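# Unclip both clips from the cell, keeping the leads plugged in

## Task

Remove each of the two clips from the cell and set them down away from it. Do not bend the strips, and the leads must stay plugged in.

## Robot and tools

Robot: two six-joint arms, left_arm and right_arm, each ending in a two-finger gripper. left_arm's fingers can fold. A part held in the outer quarter of its pads (toward the tips) is squeezed normally. Held deeper, the fingers may wrap round the part and drag it toward the palm, so narrow parts slip and wide ones get crushed. Pressing its fingertips into a surface folds them easily unless they are fully shut. right_arm's fingers are rigid. Calibrated bases in the scene frame: left_arm at (+0.036, +0.451, 0) m, quat_wxyz (+1.000, 0, 0, +0.002); right_arm at (+0.044, -0.495, 0) m, quat_wxyz (+1.000, 0, 0, -0.007). A camera stand sits behind the arms.

Frame: everything (poses, velocities, targets) is in the scene frame. The origin is on the table surface, halfway between the nominal bases. +z is up, +x points out over the table, and left_arm is on the +y side. Camera image sides do not match arm names. Gripper's own axes: fingers point along its +z, and they open and close along its y. end_effector_position is the point between the pads when they are shut. Fingertips extend about 33 mm past it for gaps up to 40 mm, shrinking to 9 mm when fully open. Reported poses can be off by a few cm, more at long reach.

The 20-number row, used by execute_actions and move. Numbers 1-10 are left_arm: x, y, z (absolute position in metres, scene frame), qw, qx, qy, qz (absolute orientation, w first), then gripper position, force_limit, speed. Numbers 11-20 are the same ten for right_arm. The three gripper values each run from -1 to 1. Every row needs all 20, even if one arm is idle. To keep an arm idle, repeat exactly the pose it reported in the last result before it stopped moving, with its previous gripper numbers. To hold an orientation, resend the same quaternion every time rather than the drifting reported one.

Gripper values. position: +1 is fully open (140 mm) and the pads touch near -0.8. At -1 the fingers close until blocked. force_limit sets pad force after a close at speed -1: about 14 N at -1, 40 N at 0, 58 N at +1. speed sets the closing rate: roughly 30 mm/s at -1, 140 at 0, 250 at +1. Closing fast from well outside a part grips much harder (up to ~116 N). force_limit and speed both start at +1. object_status: 0 moving, 1 blocked while opening, 2 blocked while closing (a grip), 3 reached target or pads met. It can lag 0.2 to 1.7 s. To firm a grip, raise force_limit and change position slightly, e.g. -1 to -0.98. To soften one, open and reclose slowly. position_measured is in counts: 3 open, ~75 = 100 mm, 139 = 60 mm, 200 = 20 mm, 230 pads touching.

execute_actions(actions, cameras): actions is a list of actions. Each action holds up to 15 rows, one per 1/30 s step, and the last row repeats if fewer are given. A target more than 0.6 m from that gripper's current position along any of its axes gets the action refused. Per step the controller limits the command to 70 mm and 16 degrees from the measured pose. The result's Hand target line shows where each arm is actually headed. Images come only with an empty actions list or when cameras names them ("all", a list, or []).

move(target, speed, blend, stop_force, zero, blocking, cameras): drives each gripper in a straight line to absolute target rows (one row or up to 15). It does not avoid obstacles. speed is in m/s, 0.002 to 2, default 0.25, one value or one per target. blend is in metres and rounds corners in a list; 0 stops at each target. stop_force is 10 to 80 N and ends an arm's path when a push against its travel exceeds it. Use it only with slow moves and no gripper rotation, and leave it out when backing off a contact. zero (default true) resets the force baseline first. blocking=false returns after ~0.5 s while the move runs; it cannot be combined with stop_force. The result adds a move: line with the ending (done, off_target, moving, held, fault) and limits (paced = pose clipped, held = steps withheld). Paths cap at 10 s. Swing round an arm's own base, not close past it.

wait(seconds 0-10, cameras) lets time pass. stop(cameras) brakes a running move; the fingers keep moving. zoom_image(camera, region): camera is cam_left_wrist or cam_right_wrist, region [x0, y0, x1, y1] pixels, at most 504x504, from the latest image. clear_fault(arm) releases a torque or force fault. finished_scene(scene) ends the scene and cannot be undone.

Result lines: pose, velocities (omitted when joints read within noise), Joint positions, Joint torques, External joint torques, Flange force (along gripper axes, includes held weight and offsets), Tool commands, object_status, position_measured, fault and MOTOR HOT lines.

Avoid: anything leaving the table, dropping or releasing moving parts, slamming into things, and hard pushes. Targets only slightly past a firm contact can trigger a fault. Faults trip at joint load limits (waist and shoulder 323, elbow 152, wrist joints 42.7 N m) or at 144 N outside force. Keep the arms from pressing on each other, and never close one gripper on the other's fingers. Limit twisting and leverage on the gripper. Long stretched or loaded holds overheat motors and brake the arm for 30-60 s. Elapsed time includes thinking.

Each tool is called after "Emit:" by a JSON object that holds its "op" and its "data", one argument or row to a line.

## Session

Emit:
{"op": "execute_actions", "data": {
  "actions": []
}}

Scene clock: 0.00 s.
left_arm: end_effector_position=(+0.0384, +0.6170, +0.3377) position_measured=3 object_status=3 end_effector_quat_wxyz=(-0.252, +0.004, +0.910, -0.330) | right_arm: end_effector_position=(+0.3669, -0.3666, +0.2927) position_measured=3 object_status=3 end_effector_quat_wxyz=(-0.315, +0.849, +0.422, +0.049)
Joint positions: left_arm=[1.075 -0.202 2.148 0.141 2.043 -0.474] | right_arm=[-0.238 -0.219 2.155 0.538 1.584 0.297]
Joint velocities: within noise
Joint torques (N m): no reading
External joint torques (N m): no reading
Flange force (N): no reading
Hand target: left_arm +0.0384, +0.6170, +0.3377; -0.252, +0.004, +0.910, -0.330 | right_arm +0.3669, -0.3666, +0.2927; -0.315, +0.849, +0.422, +0.049
Tool commands: left_gripper/position=+1.0 left_gripper/force_limit=+1.0 left_gripper/speed=+1.0 right_gripper/position=+1.0 right_gripper/force_limit=+1.0 right_gripper/speed=+1.0

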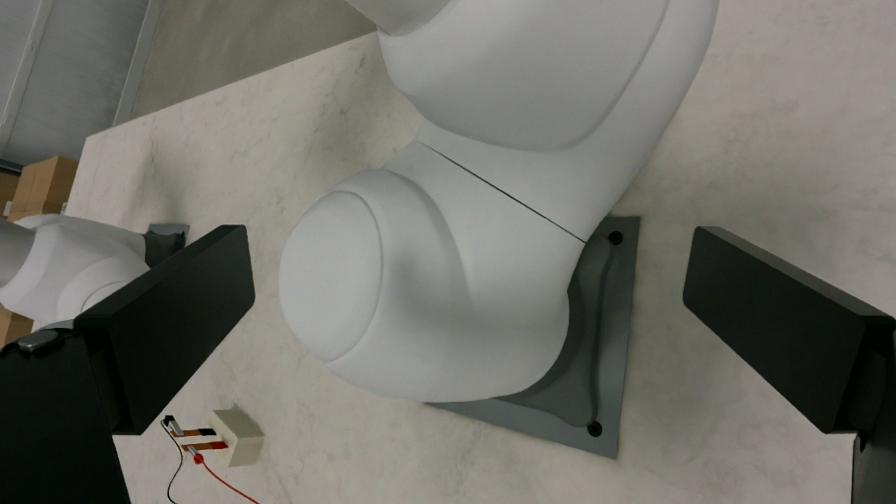

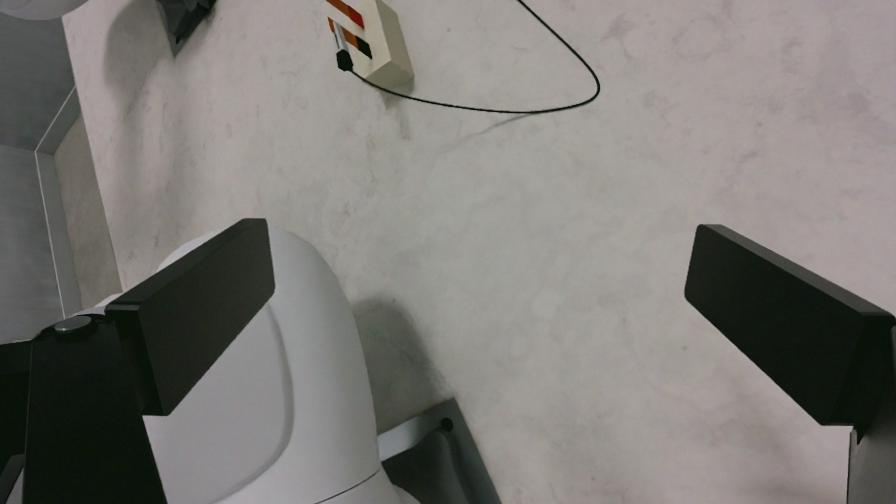

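Emit:
{"op": "move", "data": {
  "target": [0.0384,0.6170,0.3377,-0.252,0.004,0.910,-0.330,1,1,1,0.34,0.0,0.40,0,1,0,0,1,1,1],
  "cameras": ["all"]
}}

Scene clock: 17.83 s.
left_arm: end_effector_position=(+0.0384, +0.6170, +0.3377) position_measured=3 object_status=3 end_effector_quat_wxyz=(-0.252, +0.004, +0.910, -0.330) | right_arm: end_effector_position=(+0.3400, +0.0000, +0.4000) position_measured=3 object_status=3 end_effector_quat_wxyz=(+0.000, +1.000, +0.000, +0.000)
Joint positions: left_arm=[1.076 -0.203 2.147 0.141 2.042 -0.474] | right_arm=[0.985 0.029 1.613 0 1.5 2.542]
Joint torques (N m): left_arm=[2.1 -18.42 -37.09 4.46 1.72 0.05] | right_arm=[-2.97 -40.71 -43.41 3.66 0.69 0.54]
External joint torques (N m): left_arm=[-1.99 1.68 -0.66 -0.07 0.33 -0.08] | right_arm=[3.04 -4.61 1.52 0.6 -0.72 -0.54]
Flange force (N): left_arm=[-5.2 -0.5 -3.7] | right_arm=[-8.7 6.1 3.3]
Hand target: left_arm +0.0384, +0.6170, +0.3377; -0.252, +0.004, +0.910, -0.330 | right_arm +0.3400, +0.0000, +0.4000; +0.000, +1.000, +0.000, +0.000
Off the commanded pose: left_arm 0.000 m, 0 deg | right_arm 0.000 m, 0 deg.
move: done

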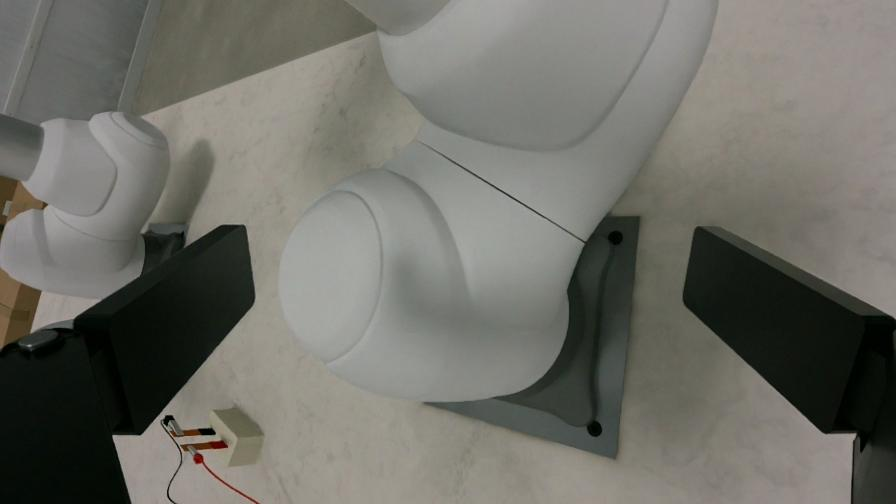

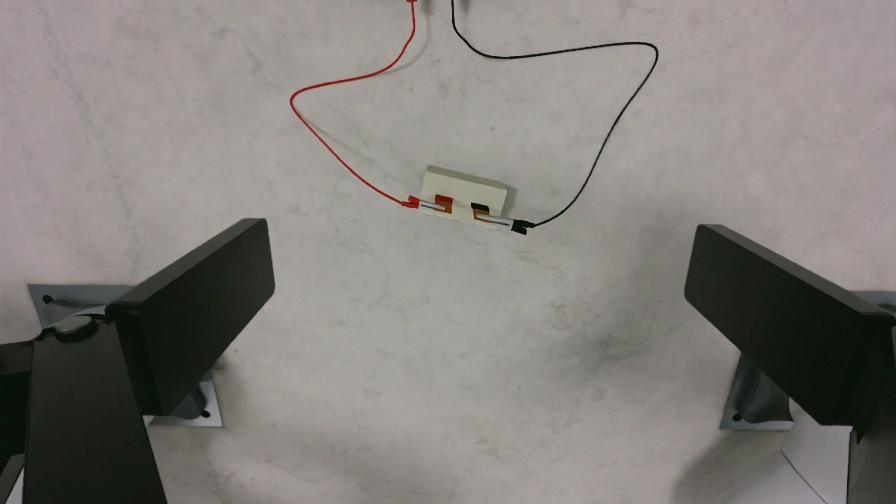

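Emit:
{"op": "move", "data": {
  "target": [0.0384,0.6170,0.3377,-0.252,0.004,0.910,-0.330,1,1,1,0.34,-0.02,0.18,0,1,0,0,1,1,1],
  "cameras": ["cam_right_wrist"]
}}

Emit:
{"op": "zoom_image", "data": {
  "camera": "cam_right_wrist",
  "region": [340, 60, 620, 300]
}}

Scene clock: 24.13 s.
left_arm: end_effector_position=(+0.0384, +0.6170, +0.3377) position_measured=3 object_status=3 end_effector_quat_wxyz=(-0.252, +0.004, +0.910, -0.330) | right_arm: end_effector_position=(+0.3400, -0.0200, +0.1800) position_measured=3 object_status=3 end_effector_quat_wxyz=(+0.000, +1.000, +0.000, +0.000)
Joint positions: left_arm=[1.076 -0.203 2.147 0.141 2.042 -0.474] | right_arm=[0.965 0.1 1.948 0 1.093 2.522]
Joint torques (N m): left_arm=[2.14 -18.51 -37.18 4.45 1.73 0.04] | right_arm=[-3.32 -44.23 -37.91 3.23 0.6 0.51]
External joint torques (N m): left_arm=[-2.14 1.8 -0.61 -0.06 0.32 -0.07] | right_arm=[3.27 -2.75 1.08 0.51 -0.62 -0.51]
Flange force (N): left_arm=[-5.6 -0.5 -3.7] | right_arm=[-7.3 2.4 0.2]
Hand target: left_arm +0.0384, +0.6170, +0.3377; -0.252, +0.004, +0.910, -0.330 | right_arm +0.3400, -0.0200, +0.1800; +0.000, +1.000, +0.000, +0.000
Off the commanded pose: left_arm 0.000 m, 0 deg | right_arm 0.000 m, 0 deg.
move: done
Images, in order (width x height): cam_right_wrist 896x504.

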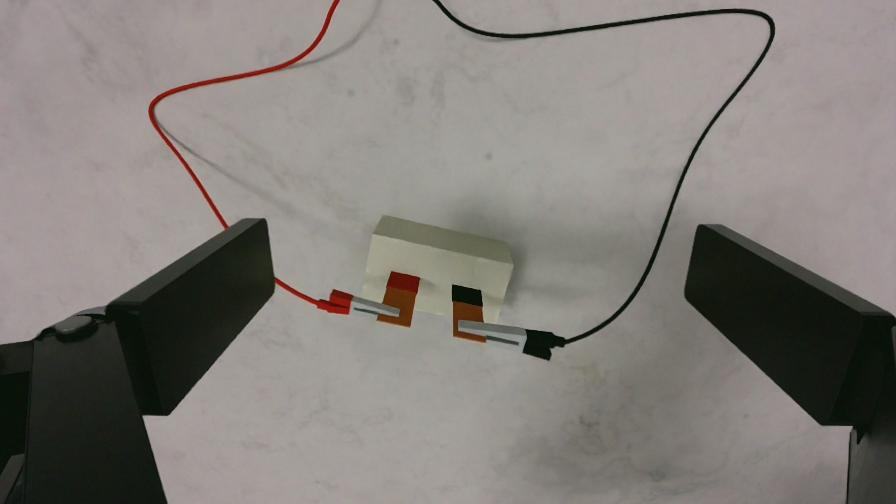

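Scaled by 1.800.

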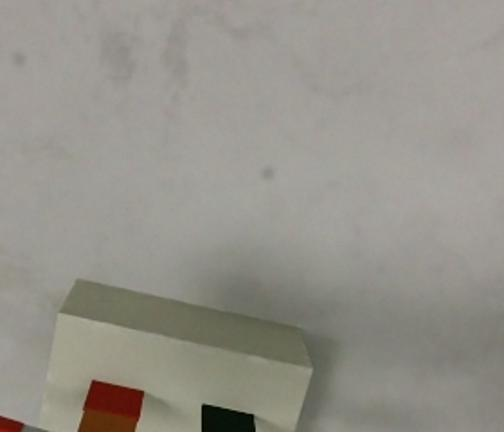

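Emit:
{"op": "zoom_image", "data": {
  "camera": "cam_right_wrist",
  "region": [300, 200, 580, 370]
}}

Scaled by 1.800.

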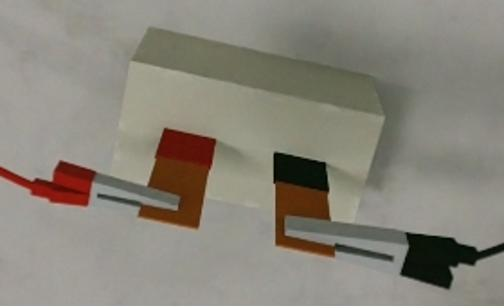

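Emit:
{"op": "move", "data": {
  "target": [0.0384,0.6170,0.3377,-0.252,0.004,0.910,-0.330,1,1,1,0.33,-0.02,0.20,0,0.924,0,0.383,1,1,1],
  "cameras": ["cam_right_wrist"]
}}

Emit:
{"op": "zoom_image", "data": {
  "camera": "cam_right_wrist",
  "region": [300, 200, 580, 360]
}}

Scene clock: 35.40 s.
left_arm: end_effector_position=(+0.0384, +0.6170, +0.3377) position_measured=3 object_status=3 end_effector_quat_wxyz=(-0.252, +0.004, +0.910, -0.330) | right_arm: end_effector_position=(+0.3300, -0.0200, +0.2000) position_measured=3 object_status=3 end_effector_quat_wxyz=(+0.000, +0.924, +0.000, +0.383)
Joint positions: left_arm=[1.076 -0.203 2.147 0.141 2.042 -0.474] | right_arm=[1.405 0.048 2.169 -0.959 1.016 3.534]
Joint torques (N m): left_arm=[1.95 -18.36 -37.05 4.44 1.73 0.02] | right_arm=[-2.74 -32.67 -32.58 0.12 1.37 0.52]
External joint torques (N m): left_arm=[-1.97 1.77 -0.62 -0.07 0.33 -0.05] | right_arm=[2.7 -3.64 1.08 0.32 -0.64 -0.52]
Flange force (N): left_arm=[-5.2 -0.3 -3.7] | right_arm=[-0.9 6.6 -6.4]
Hand target: left_arm +0.0384, +0.6170, +0.3377; -0.252, +0.004, +0.910, -0.330 | right_arm +0.3300, -0.0200, +0.2000; +0.000, +0.924, +0.000, +0.383
Off the commanded pose: left_arm 0.000 m, 0 deg | right_arm 0.000 m, 0 deg.
move: done
Images, in order (width x height): cam_right_wrist 896x504.

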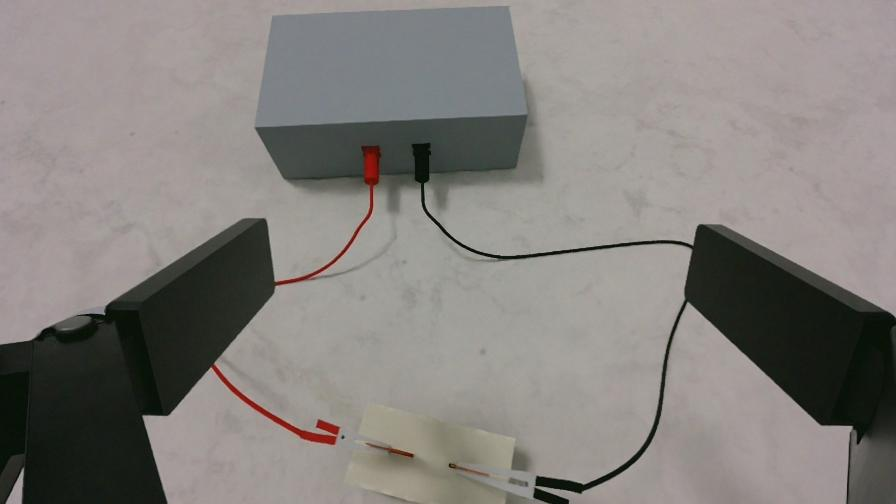

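Scaled by 1.800.

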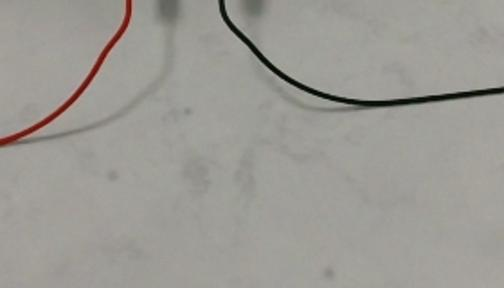

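Emit:
{"op": "move", "data": {
  "target": [0.0384,0.6170,0.3377,-0.252,0.004,0.910,-0.330,1,1,1,0.281,0.038,0.18,0,0.777,0.629,0,0.2,1,1],
  "cameras": ["cam_right_wrist"]
}}

Emit:
{"op": "zoom_image", "data": {
  "camera": "cam_right_wrist",
  "region": [300, 120, 600, 400]
}}

Scene clock: 79.50 s.
left_arm: end_effector_position=(+0.0384, +0.6170, +0.3377) position_measured=3 object_status=3 end_effector_quat_wxyz=(-0.252, +0.004, +0.910, -0.330) | right_arm: end_effector_position=(+0.2810, +0.0380, +0.1800) position_measured=104 object_status=3 end_effector_quat_wxyz=(+0.000, +0.777, +0.629, +0.000)
Joint positions: left_arm=[1.076 -0.203 2.147 0.141 2.042 -0.474] | right_arm=[1.106 0.136 1.906 0 1.099 1.302]
Joint torques (N m): left_arm=[1.9 -18.66 -37.03 4.47 1.76 0.01] | right_arm=[-3.54 -47.25 -38.14 3.26 0.56 0.53]
External joint torques (N m): left_arm=[-1.94 1.99 -0.81 -0.08 0.29 -0.04] | right_arm=[3.58 -4.28 0.9 0.57 -0.61 -0.53]
Flange force (N): left_arm=[-5.2 0.1 -4.2] | right_arm=[-6.7 -6.8 -1.2]
Hand target: left_arm +0.0384, +0.6170, +0.3377; -0.252, +0.004, +0.910, -0.330 | right_arm +0.2810, +0.0380, +0.1800; +0.000, +0.777, +0.629, +0.000
Off the commanded pose: left_arm 0.000 m, 0 deg | right_arm 0.000 m, 0 deg.
move: done
Images, in order (width x height): cam_right_wrist 896x504.

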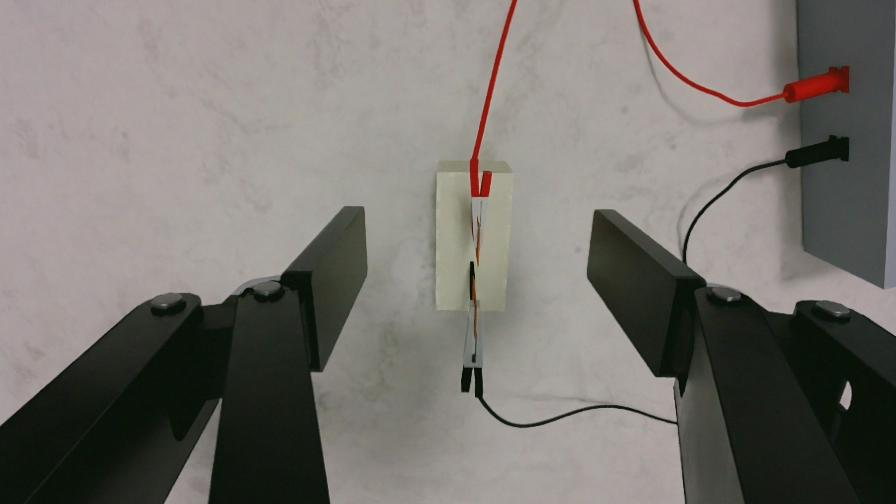

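Scaled by 1.680.

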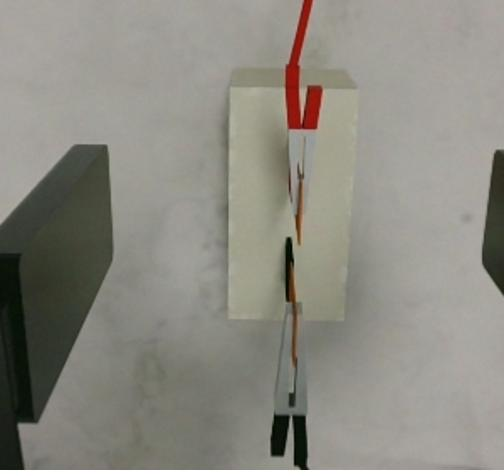

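Emit:
{"op": "move", "data": {
  "target": [0.0384,0.6170,0.3377,-0.252,0.004,0.910,-0.330,1,1,1,0.286,0.041,0.145,0,0.777,0.629,0,0.4,1,1],
  "cameras": ["cam_right_wrist"]
}}

Emit:
{"op": "zoom_image", "data": {
  "camera": "cam_right_wrist",
  "region": [300, 120, 600, 400]
}}

Scene clock: 88.20 s.
left_arm: end_effector_position=(+0.0384, +0.6170, +0.3377) position_measured=3 object_status=3 end_effector_quat_wxyz=(-0.252, +0.004, +0.910, -0.330) | right_arm: end_effector_position=(+0.2860, +0.0410, +0.1450) position_measured=78 object_status=3 end_effector_quat_wxyz=(+0.000, +0.777, +0.629, +0.000)
Joint positions: left_arm=[1.076 -0.203 2.147 0.141 2.042 -0.474] | right_arm=[1.101 0.173 1.935 0 1.034 1.297]
Joint torques (N m): left_arm=[2.01 -18.07 -37.08 4.46 1.74 0.04] | right_arm=[-3.19 -49.34 -36.62 3.26 0.61 0.56]
External joint torques (N m): left_arm=[-1.99 1.36 -0.64 -0.08 0.31 -0.07] | right_arm=[3.19 -4.36 0.54 0.44 -0.67 -0.56]
Flange force (N): left_arm=[-5.0 -1.0 -3.4] | right_arm=[-6.3 -6.0 -2.0]
Hand target: left_arm +0.0384, +0.6170, +0.3377; -0.252, +0.004, +0.910, -0.330 | right_arm +0.2860, +0.0410, +0.1450; +0.000, +0.777, +0.629, +0.000
Off the commanded pose: left_arm 0.000 m, 0 deg | right_arm 0.000 m, 0 deg.
move: done
Images, in order (width x height): cam_right_wrist 896x504.

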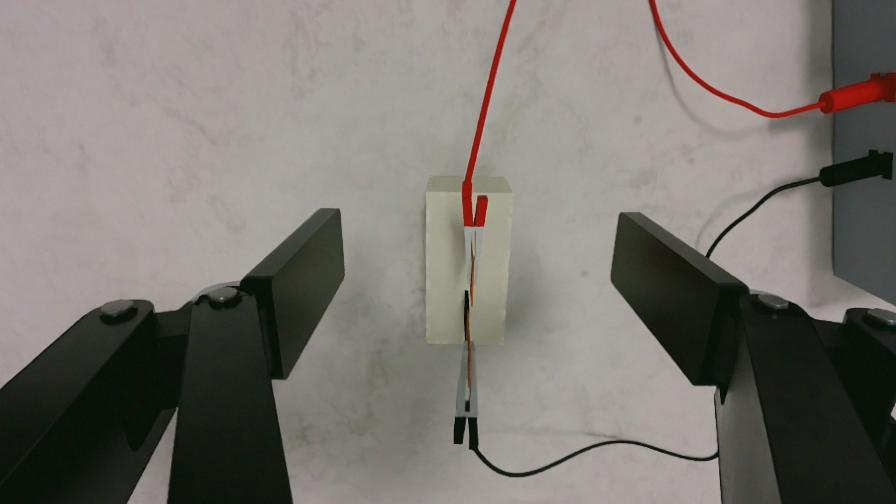

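Scaled by 1.680.

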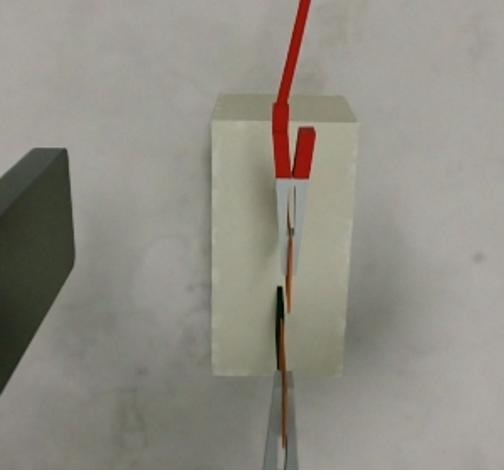

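Emit:
{"op": "move", "data": {
  "target": [0.0384,0.6170,0.3377,-0.252,0.004,0.910,-0.330,1,1,1,0.289,0.046,0.125,0,0.777,0.629,0,-0.3,1,0],
  "cameras": ["cam_right_wrist"]
}}

Emit:
{"op": "zoom_image", "data": {
  "camera": "cam_right_wrist",
  "region": [330, 120, 630, 400]
}}

Scene clock: 97.07 s.
left_arm: end_effector_position=(+0.0384, +0.6170, +0.3377) position_measured=3 object_status=3 end_effector_quat_wxyz=(-0.252, +0.004, +0.910, -0.330) | right_arm: end_effector_position=(+0.2890, +0.0460, +0.1250) position_measured=167 object_status=0 end_effector_quat_wxyz=(+0.000, +0.777, +0.629, +0.000)
Joint positions: left_arm=[1.076 -0.203 2.147 0.141 2.042 -0.474] | right_arm=[1.101 0.199 1.943 0 0.999 1.296]
Joint torques (N m): left_arm=[2.09 -18.47 -37.03 4.47 1.73 0.01] | right_arm=[-2.9 -51 -35.95 3.09 0.6 0.49]
External joint torques (N m): left_arm=[-1.93 1.76 -0.69 -0.09 0.33 -0.04] | right_arm=[2.91 -4.82 0.75 0.53 -0.65 -0.49]
Flange force (N): left_arm=[-5.1 -0.3 -3.8] | right_arm=[-7.3 -5.8 -2.6]
Hand target: left_arm +0.0384, +0.6170, +0.3377; -0.252, +0.004, +0.910, -0.330 | right_arm +0.2890, +0.0460, +0.1250; +0.000, +0.777, +0.629, +0.000
Off the commanded pose: left_arm 0.000 m, 0 deg | right_arm 0.000 m, 0 deg.
move: done
Images, in order (width x height): cam_right_wrist 896x504.

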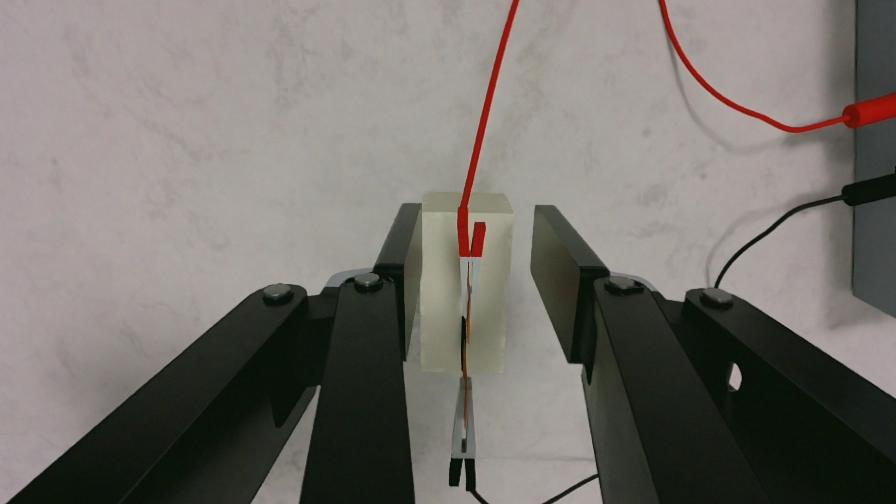

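Scaled by 1.680.

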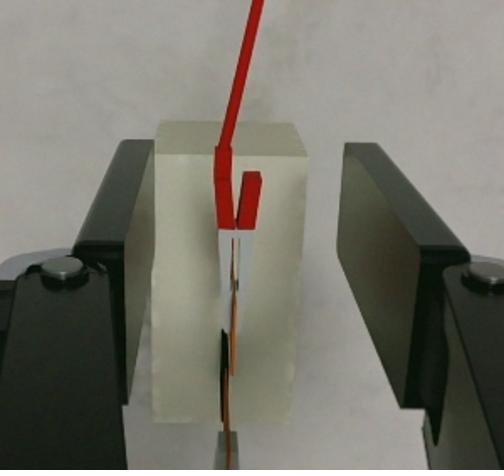

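Emit:
{"op": "move", "data": {
  "target": [
    [0.0384,0.6170,0.3377,-0.252,0.004,0.910,-0.330,1,1,1,0.288,0.052,0.130,0,0.777,0.629,0,-0.3,1,0],
    [0.0384,0.6170,0.3377,-0.252,0.004,0.910,-0.330,1,1,1,0.288,0.052,0.130,0,0.777,0.629,0,-1,-0.02,-1]
  ],
  "cameras": ["cam_right_wrist"]
}}

Emit:
{"op": "zoom_image", "data": {
  "camera": "cam_right_wrist",
  "region": [370, 180, 570, 360]
}}

Scene clock: 112.60 s.
left_arm: end_effector_position=(+0.0384, +0.6170, +0.3377) position_measured=3 object_status=3 end_effector_quat_wxyz=(-0.252, +0.004, +0.910, -0.330) | right_arm: end_effector_position=(+0.2880, +0.0520, +0.1300) position_measured=220 object_status=2 end_effector_quat_wxyz=(+0.000, +0.777, +0.629, +0.000)
Joint positions: left_arm=[1.076 -0.203 2.147 0.141 2.042 -0.474] | right_arm=[1.107 0.202 1.929 0 1.01 1.303]
Joint torques (N m): left_arm=[1.95 -18.61 -37.16 4.47 1.76 0.05] | right_arm=[-3.14 -51.38 -36.34 3.09 0.52 0.45]
External joint torques (N m): left_arm=[-1.91 1.94 -0.62 -0.09 0.28 -0.08] | right_arm=[3.16 -4.77 0.94 0.55 -0.57 -0.45]
Flange force (N): left_arm=[-5.3 0.0 -3.8] | right_arm=[-7.5 -6.2 -2.4]
Hand target: left_arm +0.0384, +0.6170, +0.3377; -0.252, +0.004, +0.910, -0.330 | right_arm +0.2880, +0.0520, +0.1300; +0.000, +0.777, +0.629, +0.000
Off the commanded pose: left_arm 0.000 m, 0 deg | right_arm 0.000 m, 0 deg.
move: done
Images, in order (width x height): cam_right_wrist 896x504.

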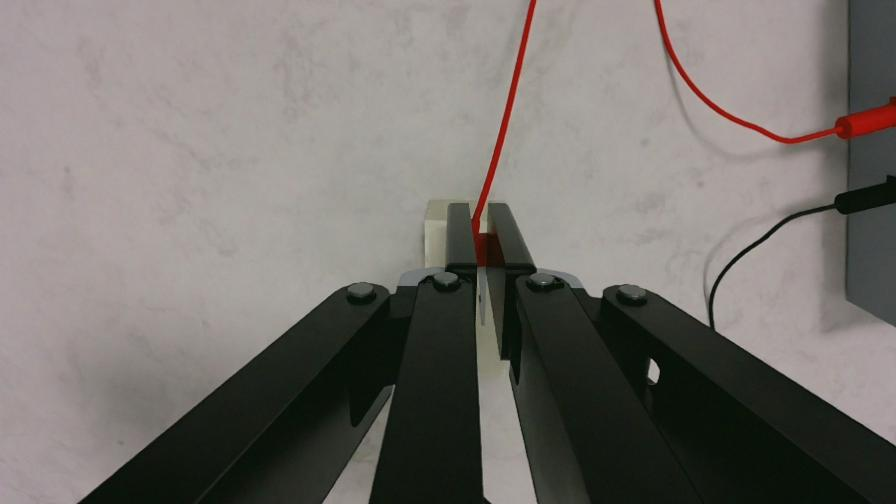

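Scaled by 2.520.

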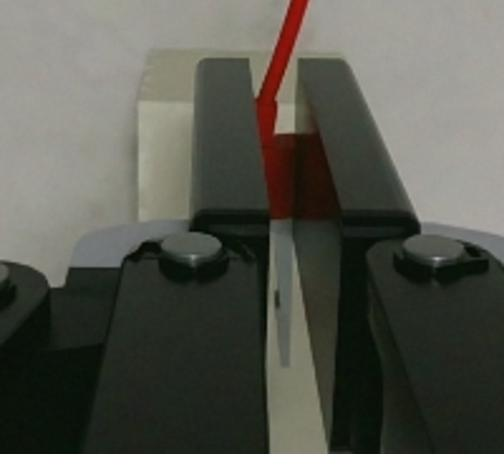

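Emit:
{"op": "move", "data": {
  "target": [0.0384,0.6170,0.3377,-0.252,0.004,0.910,-0.330,1,1,1,0.297,0.096,0.130,0,0.777,0.629,0,-1,-0.02,-1],
  "speed": 0.03,
  "stop_force": 10,
  "cameras": ["cam_right_wrist"]
}}

Emit:
{"op": "zoom_image", "data": {
  "camera": "cam_right_wrist",
  "region": [320, 180, 620, 460]
}}

Scene clock: 119.67 s.
left_arm: end_effector_position=(+0.0384, +0.6170, +0.3377) position_measured=3 object_status=3 end_effector_quat_wxyz=(-0.252, +0.004, +0.910, -0.330) | right_arm: end_effector_position=(+0.2970, +0.0960, +0.1300) position_measured=220 object_status=2 end_effector_quat_wxyz=(+0.000, +0.777, +0.629, +0.000)
Joint positions: left_arm=[1.076 -0.203 2.147 0.141 2.042 -0.474] | right_arm=[1.126 0.266 1.847 0 1.029 1.322]
Joint torques (N m): left_arm=[1.86 -18.31 -37.06 4.46 1.76 0.04] | right_arm=[-3.31 -58.51 -36.86 3.27 0.48 0.41]
External joint torques (N m): left_arm=[-1.81 1.71 -0.64 -0.08 0.29 -0.07] | right_arm=[3.3 -4.28 1.1 0.41 -0.53 -0.41]
Flange force (N): left_arm=[-4.9 -0.2 -3.6] | right_arm=[-7.3 -6.0 -1.7]
Hand target: left_arm +0.0384, +0.6170, +0.3377; -0.252, +0.004, +0.910, -0.330 | right_arm +0.2970, +0.0960, +0.1300; +0.000, +0.777, +0.629, +0.000
Off the commanded pose: left_arm 0.000 m, 0 deg | right_arm 0.000 m, 0 deg.
move: done
Images, in order (width x height): cam_right_wrist 896x504.

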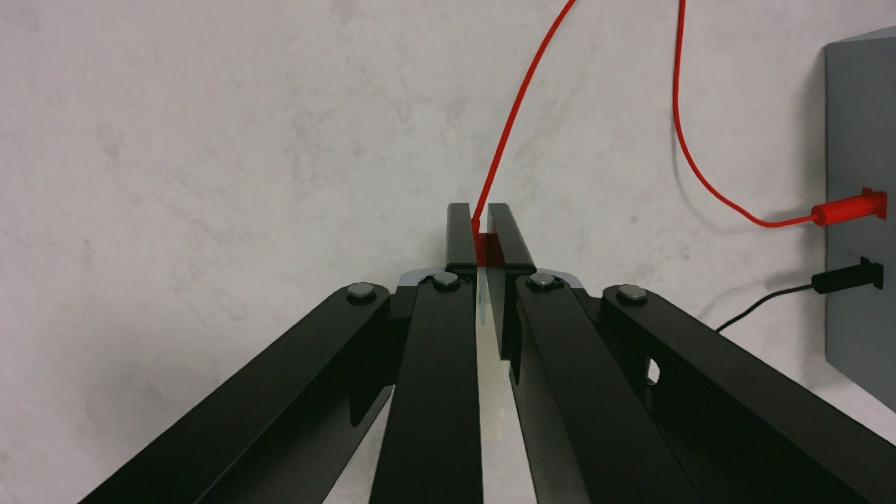

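Scaled by 1.680.

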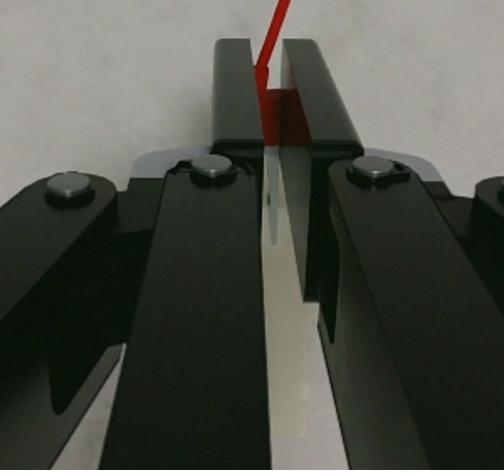

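Emit:
{"op": "move", "data": {
  "target": [
    [0.0384,0.6170,0.3377,-0.252,0.004,0.910,-0.330,1,1,1,0.303,0.126,0.130,0,0.777,0.629,0,-1,-0.02,-1],
    [0.0384,0.6170,0.3377,-0.252,0.004,0.910,-0.330,1,1,1,0.306,0.14,0.042,0,0.777,0.629,0,-1,-0.02,-1]
  ],
  "speed": 0.08
}}

Emit:
{"op": "move", "data": {
  "target": [0.0384,0.6170,0.3377,-0.252,0.004,0.910,-0.330,1,1,1,0.306,0.14,0.031,0,0.777,0.629,0,-1,-0.02,-1],
  "speed": 0.01,
  "stop_force": 10,
  "cameras": ["cam_right_wrist"]
}}

Scene clock: 128.27 s.
left_arm: end_effector_position=(+0.0384, +0.6170, +0.3377) position_measured=3 object_status=3 end_effector_quat_wxyz=(-0.252, +0.004, +0.910, -0.330) | right_arm: end_effector_position=(+0.3060, +0.1400, +0.0420) position_measured=220 object_status=2 end_effector_quat_wxyz=(+0.000, +0.777, +0.629, +0.000)
Joint positions: left_arm=[1.076 -0.203 2.147 0.141 2.042 -0.474] | right_arm=[1.143 0.41 1.829 0 0.902 1.338]
Joint torques (N m): left_arm=[1.99 -18.29 -37.06 4.44 1.75 0.04] | right_arm=[-3.09 -69.55 -33.63 2.91 0.57 0.54]
External joint torques (N m): left_arm=[-2.03 1.66 -0.7 -0.05 0.3 -0.07] | right_arm=[3.11 -4.59 0.77 0.46 -0.63 -0.54]
Flange force (N): left_arm=[-5.2 -0.5 -3.7] | right_arm=[-7.1 -5.1 -3.2]
Hand target: left_arm +0.0384, +0.6170, +0.3377; -0.252, +0.004, +0.910, -0.330 | right_arm +0.3060, +0.1400, +0.0420; +0.000, +0.777, +0.629, +0.000
Off the commanded pose: left_arm 0.000 m, 0 deg | right_arm 0.000 m, 0 deg.
move: done

Scene clock: 129.43 s.
left_arm: end_effector_position=(+0.0384, +0.6170, +0.3377) position_measured=3 object_status=3 end_effector_quat_wxyz=(-0.252, +0.004, +0.910, -0.330) | right_arm: end_effector_position=(+0.3060, +0.1400, +0.0361) position_measured=220 object_status=2 end_effector_quat_wxyz=(+0.000, +0.777, +0.629, +0.000)
Joint positions: left_arm=[1.076 -0.203 2.147 0.141 2.042 -0.474] | right_arm=[1.143 0.416 1.833 0 0.892 1.338]
Joint torques (N m): left_arm=[1.82 -18.27 -37.13 4.46 1.73 0.03] | right_arm=[-3.07 -55.84 -26.99 2.88 -1.31 0.42]
External joint torques (N m): left_arm=[-1.8 1.52 -0.77 -0.06 0.33 -0.06] | right_arm=[3.03 -18.2 -5.46 0.46 1.27 -0.42]
Flange force (N): left_arm=[-4.6 -0.5 -3.7] | right_arm=[-10.5 -5.8 -24.7]
Hand target: left_arm +0.0384, +0.6170, +0.3377; -0.252, +0.004, +0.910, -0.330 | right_arm +0.3060, +0.1400, +0.0361; +0.000, +0.777, +0.629, +0.000
Off the commanded pose: left_arm 0.000 m, 0 deg | right_arm 0.005 m, 0 deg.
move: contact (right_arm)
Images, in order (width x height): cam_right_wrist 896x504.

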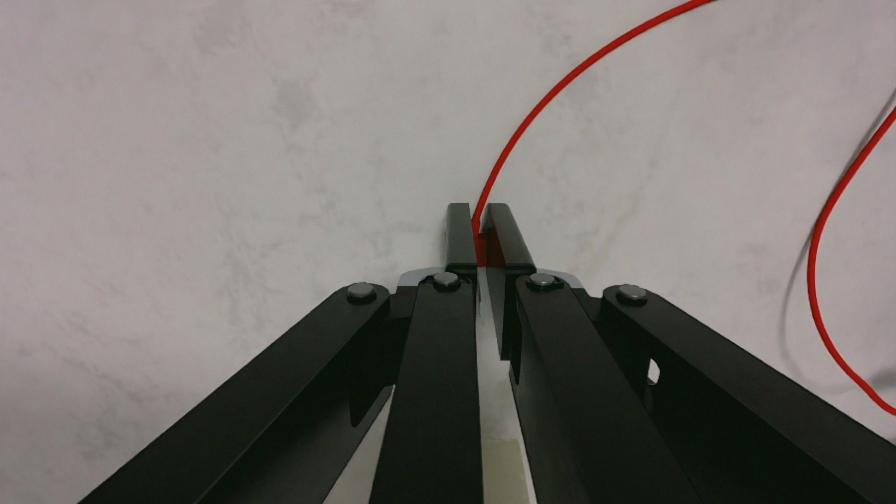

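Emit:
{"op": "move", "data": {
  "target": [
    [0.0384,0.6170,0.3377,-0.252,0.004,0.910,-0.330,1,1,1,0.306,0.14,0.0375,0,0.777,0.629,0,-1,-0.02,-1],
    [0.0384,0.6170,0.3377,-0.252,0.004,0.910,-0.330,1,1,1,0.306,0.14,0.038,0,0.777,0.629,0,-0.3,-0.02,-1],
    [0.0384,0.6170,0.3377,-0.252,0.004,0.910,-0.330,1,1,1,0.306,0.14,0.19,0,0.777,0.629,0,-0.3,-0.02,-1]
  ],
  "speed": 0.12
}}

Emit:
{"op": "move", "data": {
  "target": [
    [0.0384,0.6170,0.3377,-0.252,0.004,0.910,-0.330,1,1,1,0.261,-0.06,0.19,0,0.629,-0.777,0,-0.1,-0.02,0],
    [0.0384,0.6170,0.3377,-0.252,0.004,0.910,-0.330,1,1,1,0.261,-0.06,0.145,0,0.629,-0.777,0,-0.1,-0.02,0]
  ],
  "speed": 0.4,
  "cameras": ["cam_right_wrist"]
}}

Emit:
{"op": "zoom_image", "data": {
  "camera": "cam_right_wrist",
  "region": [330, 120, 630, 400]
}}

Scene clock: 141.90 s.
left_arm: end_effector_position=(+0.0384, +0.6170, +0.3377) position_measured=3 object_status=3 end_effector_quat_wxyz=(-0.252, +0.004, +0.910, -0.330) | right_arm: end_effector_position=(+0.3060, +0.1400, +0.1900) position_measured=167 object_status=3 end_effector_quat_wxyz=(+0.000, +0.777, +0.629, +0.000)
Joint positions: left_arm=[1.076 -0.203 2.147 0.141 2.042 -0.474] | right_arm=[1.143 0.285 1.7 0 1.157 1.338]
Joint torques (N m): left_arm=[1.77 -18.47 -37.06 4.45 1.76 0.04] | right_arm=[-3.22 -63.07 -39.55 3.37 0.66 0.47]
External joint torques (N m): left_arm=[-1.73 1.77 -0.68 -0.06 0.3 -0.07] | right_arm=[3.16 -3.64 1.55 0.53 -0.71 -0.47]
Flange force (N): left_arm=[-4.7 0.0 -3.7] | right_arm=[-7.8 -5.4 0.5]
Hand target: left_arm +0.0384, +0.6170, +0.3377; -0.252, +0.004, +0.910, -0.330 | right_arm +0.3060, +0.1400, +0.1900; +0.000, +0.777, +0.629, +0.000
Off the commanded pose: left_arm 0.000 m, 0 deg | right_arm 0.000 m, 0 deg.
move: done

Scene clock: 146.67 s.
left_arm: end_effector_position=(+0.0384, +0.6170, +0.3377) position_measured=3 object_status=3 end_effector_quat_wxyz=(-0.252, +0.004, +0.910, -0.330) | right_arm: end_effector_position=(+0.2610, -0.0600, +0.1451) position_measured=141 object_status=3 end_effector_quat_wxyz=(+0.000, -0.629, +0.777, +0.000)
Joint positions: left_arm=[1.076 -0.203 2.147 0.141 2.042 -0.474] | right_arm=[1.05 0.016 2.11 0 1.015 4.387]
Joint torques (N m): left_arm=[1.89 -18.16 -37.17 4.49 1.77 0.05] | right_arm=[-3.36 -33.09 -36.42 3.11 0.7 0.51]
External joint torques (N m): left_arm=[-1.87 1.45 -0.78 -0.08 0.28 -0.08] | right_arm=[3.36 -3.9 1.11 0.51 -0.66 -0.51]
Flange force (N): left_arm=[-4.8 -0.7 -3.6] | right_arm=[5.9 7.6 -1.3]
Hand target: left_arm +0.0384, +0.6170, +0.3377; -0.252, +0.004, +0.910, -0.330 | right_arm +0.2610, -0.0600, +0.1450; +0.000, -0.629, +0.777, +0.000
Off the commanded pose: left_arm 0.000 m, 0 deg | right_arm 0.000 m, 0 deg.
move: done
Images, in order (width x height): cam_right_wrist 896x504.

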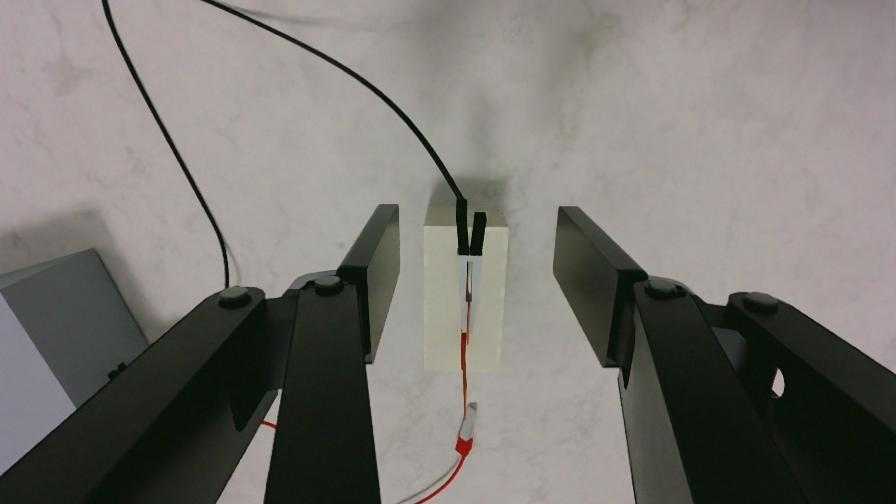

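Scaled by 1.680.

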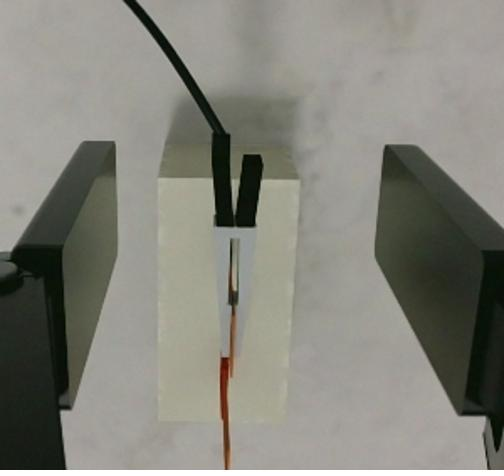

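Emit:
{"op": "move", "data": {
  "target": [
    [0.0384,0.6170,0.3377,-0.252,0.004,0.910,-0.330,1,1,1,0.2632,-0.062,0.129,0,0.629,-0.777,0,-0.1,-0.02,0],
    [0.0384,0.6170,0.3377,-0.252,0.004,0.910,-0.330,1,1,1,0.2632,-0.062,0.129,0,0.629,-0.777,0,-1,-0.02,-1]
  ],
  "cameras": ["cam_right_wrist"]
}}

Emit:
{"op": "zoom_image", "data": {
  "camera": "cam_right_wrist",
  "region": [370, 180, 570, 360]
}}

Scene clock: 160.47 s.
left_arm: end_effector_position=(+0.0384, +0.6170, +0.3377) position_measured=3 object_status=3 end_effector_quat_wxyz=(-0.252, +0.004, +0.910, -0.330) | right_arm: end_effector_position=(+0.2632, -0.0620, +0.1290) position_measured=219 object_status=2 end_effector_quat_wxyz=(+0.000, -0.629, +0.777, +0.000)
Joint positions: left_arm=[1.076 -0.203 2.147 0.141 2.042 -0.474] | right_arm=[1.044 0.031 2.129 0 0.982 4.381]
Joint torques (N m): left_arm=[1.92 -18.25 -37.21 4.47 1.79 0.04] | right_arm=[-3.58 -34.11 -35.7 3.02 0.75 0.5]
External joint torques (N m): left_arm=[-1.93 1.65 -0.54 -0.09 0.27 -0.07] | right_arm=[3.63 -3.9 1.13 0.52 -0.7 -0.5]
Flange force (N): left_arm=[-5.2 -0.4 -3.4] | right_arm=[5.7 8.2 -1.5]
Hand target: left_arm +0.0384, +0.6170, +0.3377; -0.252, +0.004, +0.910, -0.330 | right_arm +0.2632, -0.0620, +0.1290; +0.000, -0.629, +0.777, +0.000
Off the commanded pose: left_arm 0.000 m, 0 deg | right_arm 0.000 m, 0 deg.
move: done
Images, in order (width x height): cam_right_wrist 896x504.

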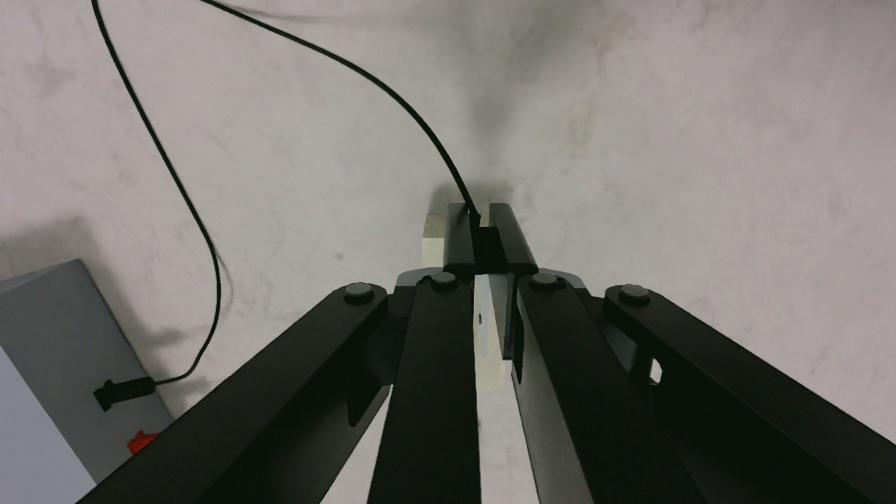

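Scaled by 2.520.

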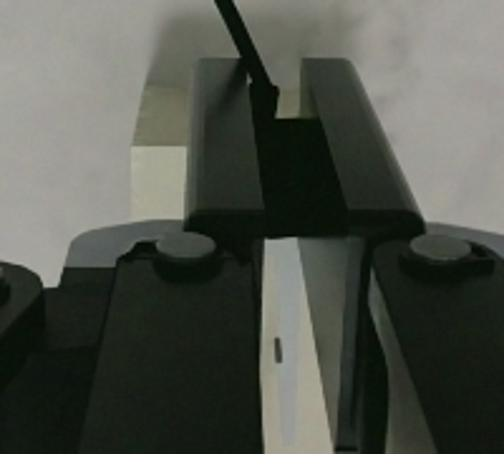

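Emit:
{"op": "move", "data": {
  "target": [0.0384,0.6170,0.3377,-0.252,0.004,0.910,-0.330,1,1,1,0.2532,-0.109,0.129,0,0.629,-0.777,0,-1,-0.02,-1],
  "speed": 0.03,
  "stop_force": 10,
  "cameras": ["cam_right_wrist"]
}}

Emit:
{"op": "move", "data": {
  "target": [
    [0.0384,0.6170,0.3377,-0.252,0.004,0.910,-0.330,1,1,1,0.245,-0.146,0.129,0,0.629,-0.777,0,-1,-0.02,-1],
    [0.0384,0.6170,0.3377,-0.252,0.004,0.910,-0.330,1,1,1,0.244,-0.152,0.042,0,0.629,-0.777,0,-1,-0.02,-1]
  ],
  "speed": 0.08
}}

Emit:
{"op": "move", "data": {
  "target": [0.0384,0.6170,0.3377,-0.252,0.004,0.910,-0.330,1,1,1,0.244,-0.152,0.0375,0,0.629,-0.777,0,-1,-0.02,-1],
  "speed": 0.01,
  "stop_force": 10,
  "cameras": ["cam_right_wrist"]
}}

Scene clock: 168.27 s.
left_arm: end_effector_position=(+0.0384, +0.6170, +0.3377) position_measured=3 object_status=3 end_effector_quat_wxyz=(-0.252, +0.004, +0.910, -0.330) | right_arm: end_effector_position=(+0.2532, -0.1090, +0.1290) position_measured=219 object_status=2 end_effector_quat_wxyz=(+0.000, -0.629, +0.777, +0.000)
Joint positions: left_arm=[1.076 -0.203 2.147 0.141 2.042 -0.474] | right_arm=[1.008 -0.044 2.203 0 0.982 4.346]
Joint torques (N m): left_arm=[2.01 -18.13 -37.15 4.46 1.76 0.05] | right_arm=[-3.49 -25.95 -35.55 3.05 0.66 0.55]
External joint torques (N m): left_arm=[-2.01 1.4 -0.71 -0.06 0.3 -0.08] | right_arm=[3.54 -4.38 0.99 0.49 -0.61 -0.55]
Flange force (N): left_arm=[-5.1 -1.0 -3.5] | right_arm=[6.0 8.9 -2.4]
Hand target: left_arm +0.0384, +0.6170, +0.3377; -0.252, +0.004, +0.910, -0.330 | right_arm +0.2532, -0.1090, +0.1290; +0.000, -0.629, +0.777, +0.000
Off the commanded pose: left_arm 0.000 m, 0 deg | right_arm 0.000 m, 0 deg.
move: done
Images, in order (width x height): cam_right_wrist 896x504.

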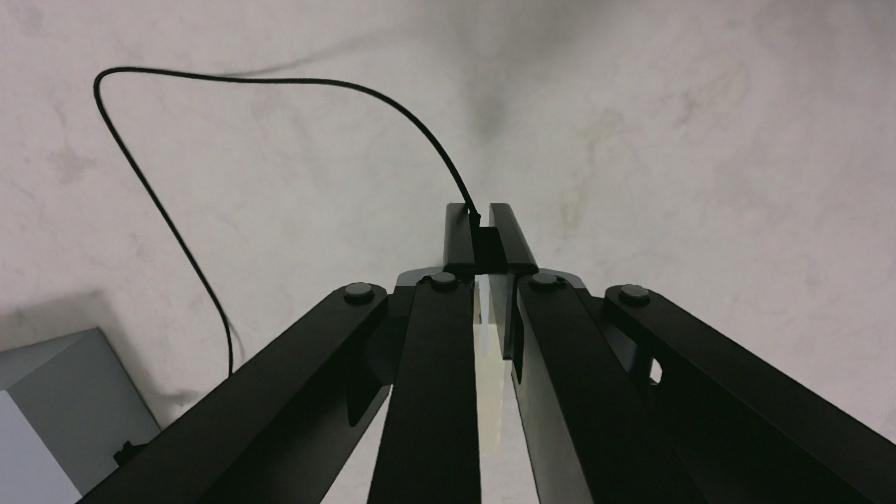

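Scene clock: 170.27 s.
left_arm: end_effector_position=(+0.0384, +0.6170, +0.3377) position_measured=3 object_status=3 end_effector_quat_wxyz=(-0.252, +0.004, +0.910, -0.330) | right_arm: end_effector_position=(+0.2440, -0.1520, +0.0420) position_measured=219 object_status=2 end_effector_quat_wxyz=(+0.000, -0.629, +0.777, +0.000)
Joint positions: left_arm=[1.076 -0.203 2.147 0.141 2.042 -0.474] | right_arm=[0.969 0.005 2.358 0 0.779 4.306]
Joint torques (N m): left_arm=[2.05 -18.27 -37.02 4.44 1.75 0.06] | right_arm=[-3.3 -25.6 -30.02 2.52 0.66 0.51]
External joint torques (N m): left_arm=[-2.08 1.52 -0.83 -0.05 0.3 -0.09] | right_arm=[3.29 -4.22 0.69 0.48 -0.62 -0.51]
Flange force (N): left_arm=[-5.2 -0.8 -3.9] | right_arm=[4.8 9.0 -4.7]
Hand target: left_arm +0.0384, +0.6170, +0.3377; -0.252, +0.004, +0.910, -0.330 | right_arm +0.2440, -0.1520, +0.0420; +0.000, -0.629, +0.777, +0.000
Off the commanded pose: left_arm 0.000 m, 0 deg | right_arm 0.000 m, 0 deg.
move: done

Scene clock: 171.33 s.
left_arm: end_effector_position=(+0.0384, +0.6170, +0.3377) position_measured=3 object_status=3 end_effector_quat_wxyz=(-0.252, +0.004, +0.910, -0.330) | right_arm: end_effector_position=(+0.2440, -0.1520, +0.0375) position_measured=219 object_status=2 end_effector_quat_wxyz=(+0.000, -0.629, +0.777, +0.000)
Joint positions: left_arm=[1.076 -0.203 2.147 0.141 2.042 -0.474] | right_arm=[0.969 0.012 2.362 0 0.767 4.306]
Joint torques (N m): left_arm=[2.01 -18.52 -37.1 4.48 1.73 0.03] | right_arm=[-3.08 -25.99 -29.64 2.44 0.71 0.49]
External joint torques (N m): left_arm=[-1.93 1.82 -0.53 -0.11 0.32 -0.06] | right_arm=[3.1 -4.26 0.79 0.51 -0.66 -0.49]
Flange force (N): left_arm=[-5.2 -0.2 -3.5] | right_arm=[5.1 8.6 -4.6]
Hand target: left_arm +0.0384, +0.6170, +0.3377; -0.252, +0.004, +0.910, -0.330 | right_arm +0.2440, -0.1520, +0.0375; +0.000, -0.629, +0.777, +0.000
Off the commanded pose: left_arm 0.000 m, 0 deg | right_arm 0.000 m, 0 deg.
move: done
Images, in order (width x height): cam_right_wrist 896x504.

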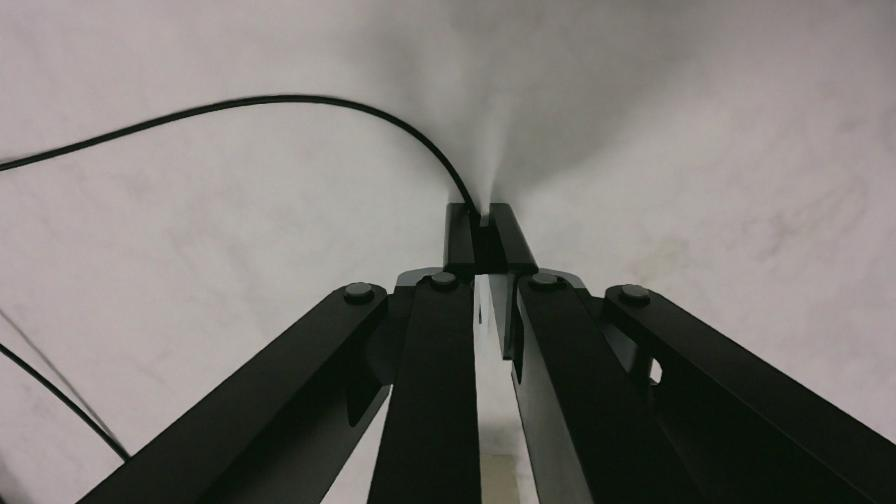

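Release, rise, and look.

Emit:
{"op": "move", "data": {
  "target": [
    [0.0384,0.6170,0.3377,-0.252,0.004,0.910,-0.330,1,1,1,0.244,-0.152,0.0375,0,0.629,-0.777,0,-0.3,-0.02,-1],
    [0.0384,0.6170,0.3377,-0.252,0.004,0.910,-0.330,1,1,1,0.244,-0.152,0.20,0,0.629,-0.777,0,-0.3,-0.02,-1],
    [0.0384,0.6170,0.3377,-0.252,0.004,0.910,-0.330,1,1,1,0.244,-0.1,0.32,0,0.629,-0.777,0,-0.3,-0.02,-1]
  ],
  "speed": 0.2,
  "cameras": ["cam_right_wrist"]
}}

Scene clock: 178.27 s.
left_arm: end_effector_position=(+0.0384, +0.6170, +0.3377) position_measured=3 object_status=3 end_effector_quat_wxyz=(-0.252, +0.004, +0.910, -0.330) | right_arm: end_effector_position=(+0.2440, -0.1000, +0.3200) position_measured=167 object_status=3 end_effector_quat_wxyz=(+0.000, -0.629, +0.777, +0.000)
Joint positions: left_arm=[1.076 -0.203 2.147 0.141 2.042 -0.474] | right_arm=[1.037 -0.173 1.943 0 1.371 4.374]
Joint torques (N m): left_arm=[2.03 -18.17 -37.01 4.46 1.74 0.02] | right_arm=[-3.25 -19.29 -41.63 3.65 0.65 0.52]
External joint torques (N m): left_arm=[-2.17 1.64 -0.77 -0.08 0.31 -0.05] | right_arm=[3.22 -3.73 0.82 0.53 -0.61 -0.52]
Flange force (N): left_arm=[-5.5 -0.8 -3.9] | right_arm=[5.0 7.7 1.1]
Hand target: left_arm +0.0384, +0.6170, +0.3377; -0.252, +0.004, +0.910, -0.330 | right_arm +0.2440, -0.1000, +0.3200; +0.000, -0.629, +0.777, +0.000
Off the commanded pose: left_arm 0.000 m, 0 deg | right_arm 0.000 m, 0 deg.
move: done
Images, in order (width x height): cam_right_wrist 896x504.

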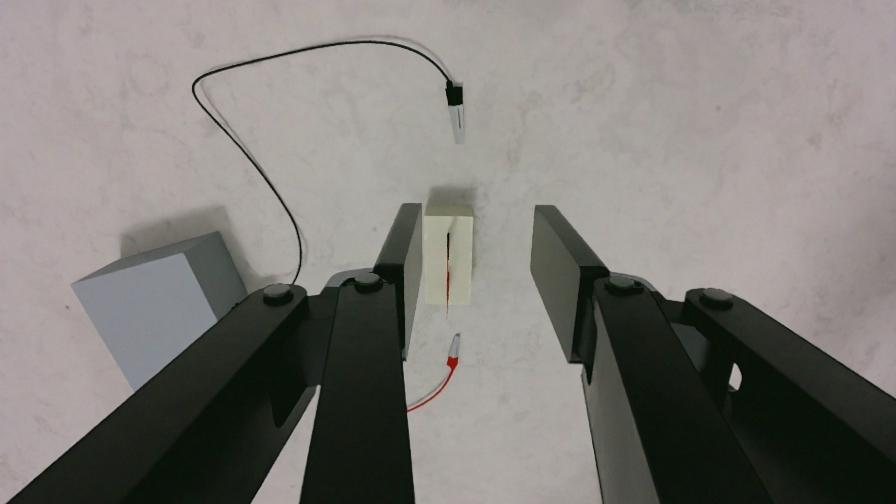

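Both are off and clear.

Emit:
{"op": "finished_scene", "data": {
  "scene": 1
}}

The scene is finished: the task was done.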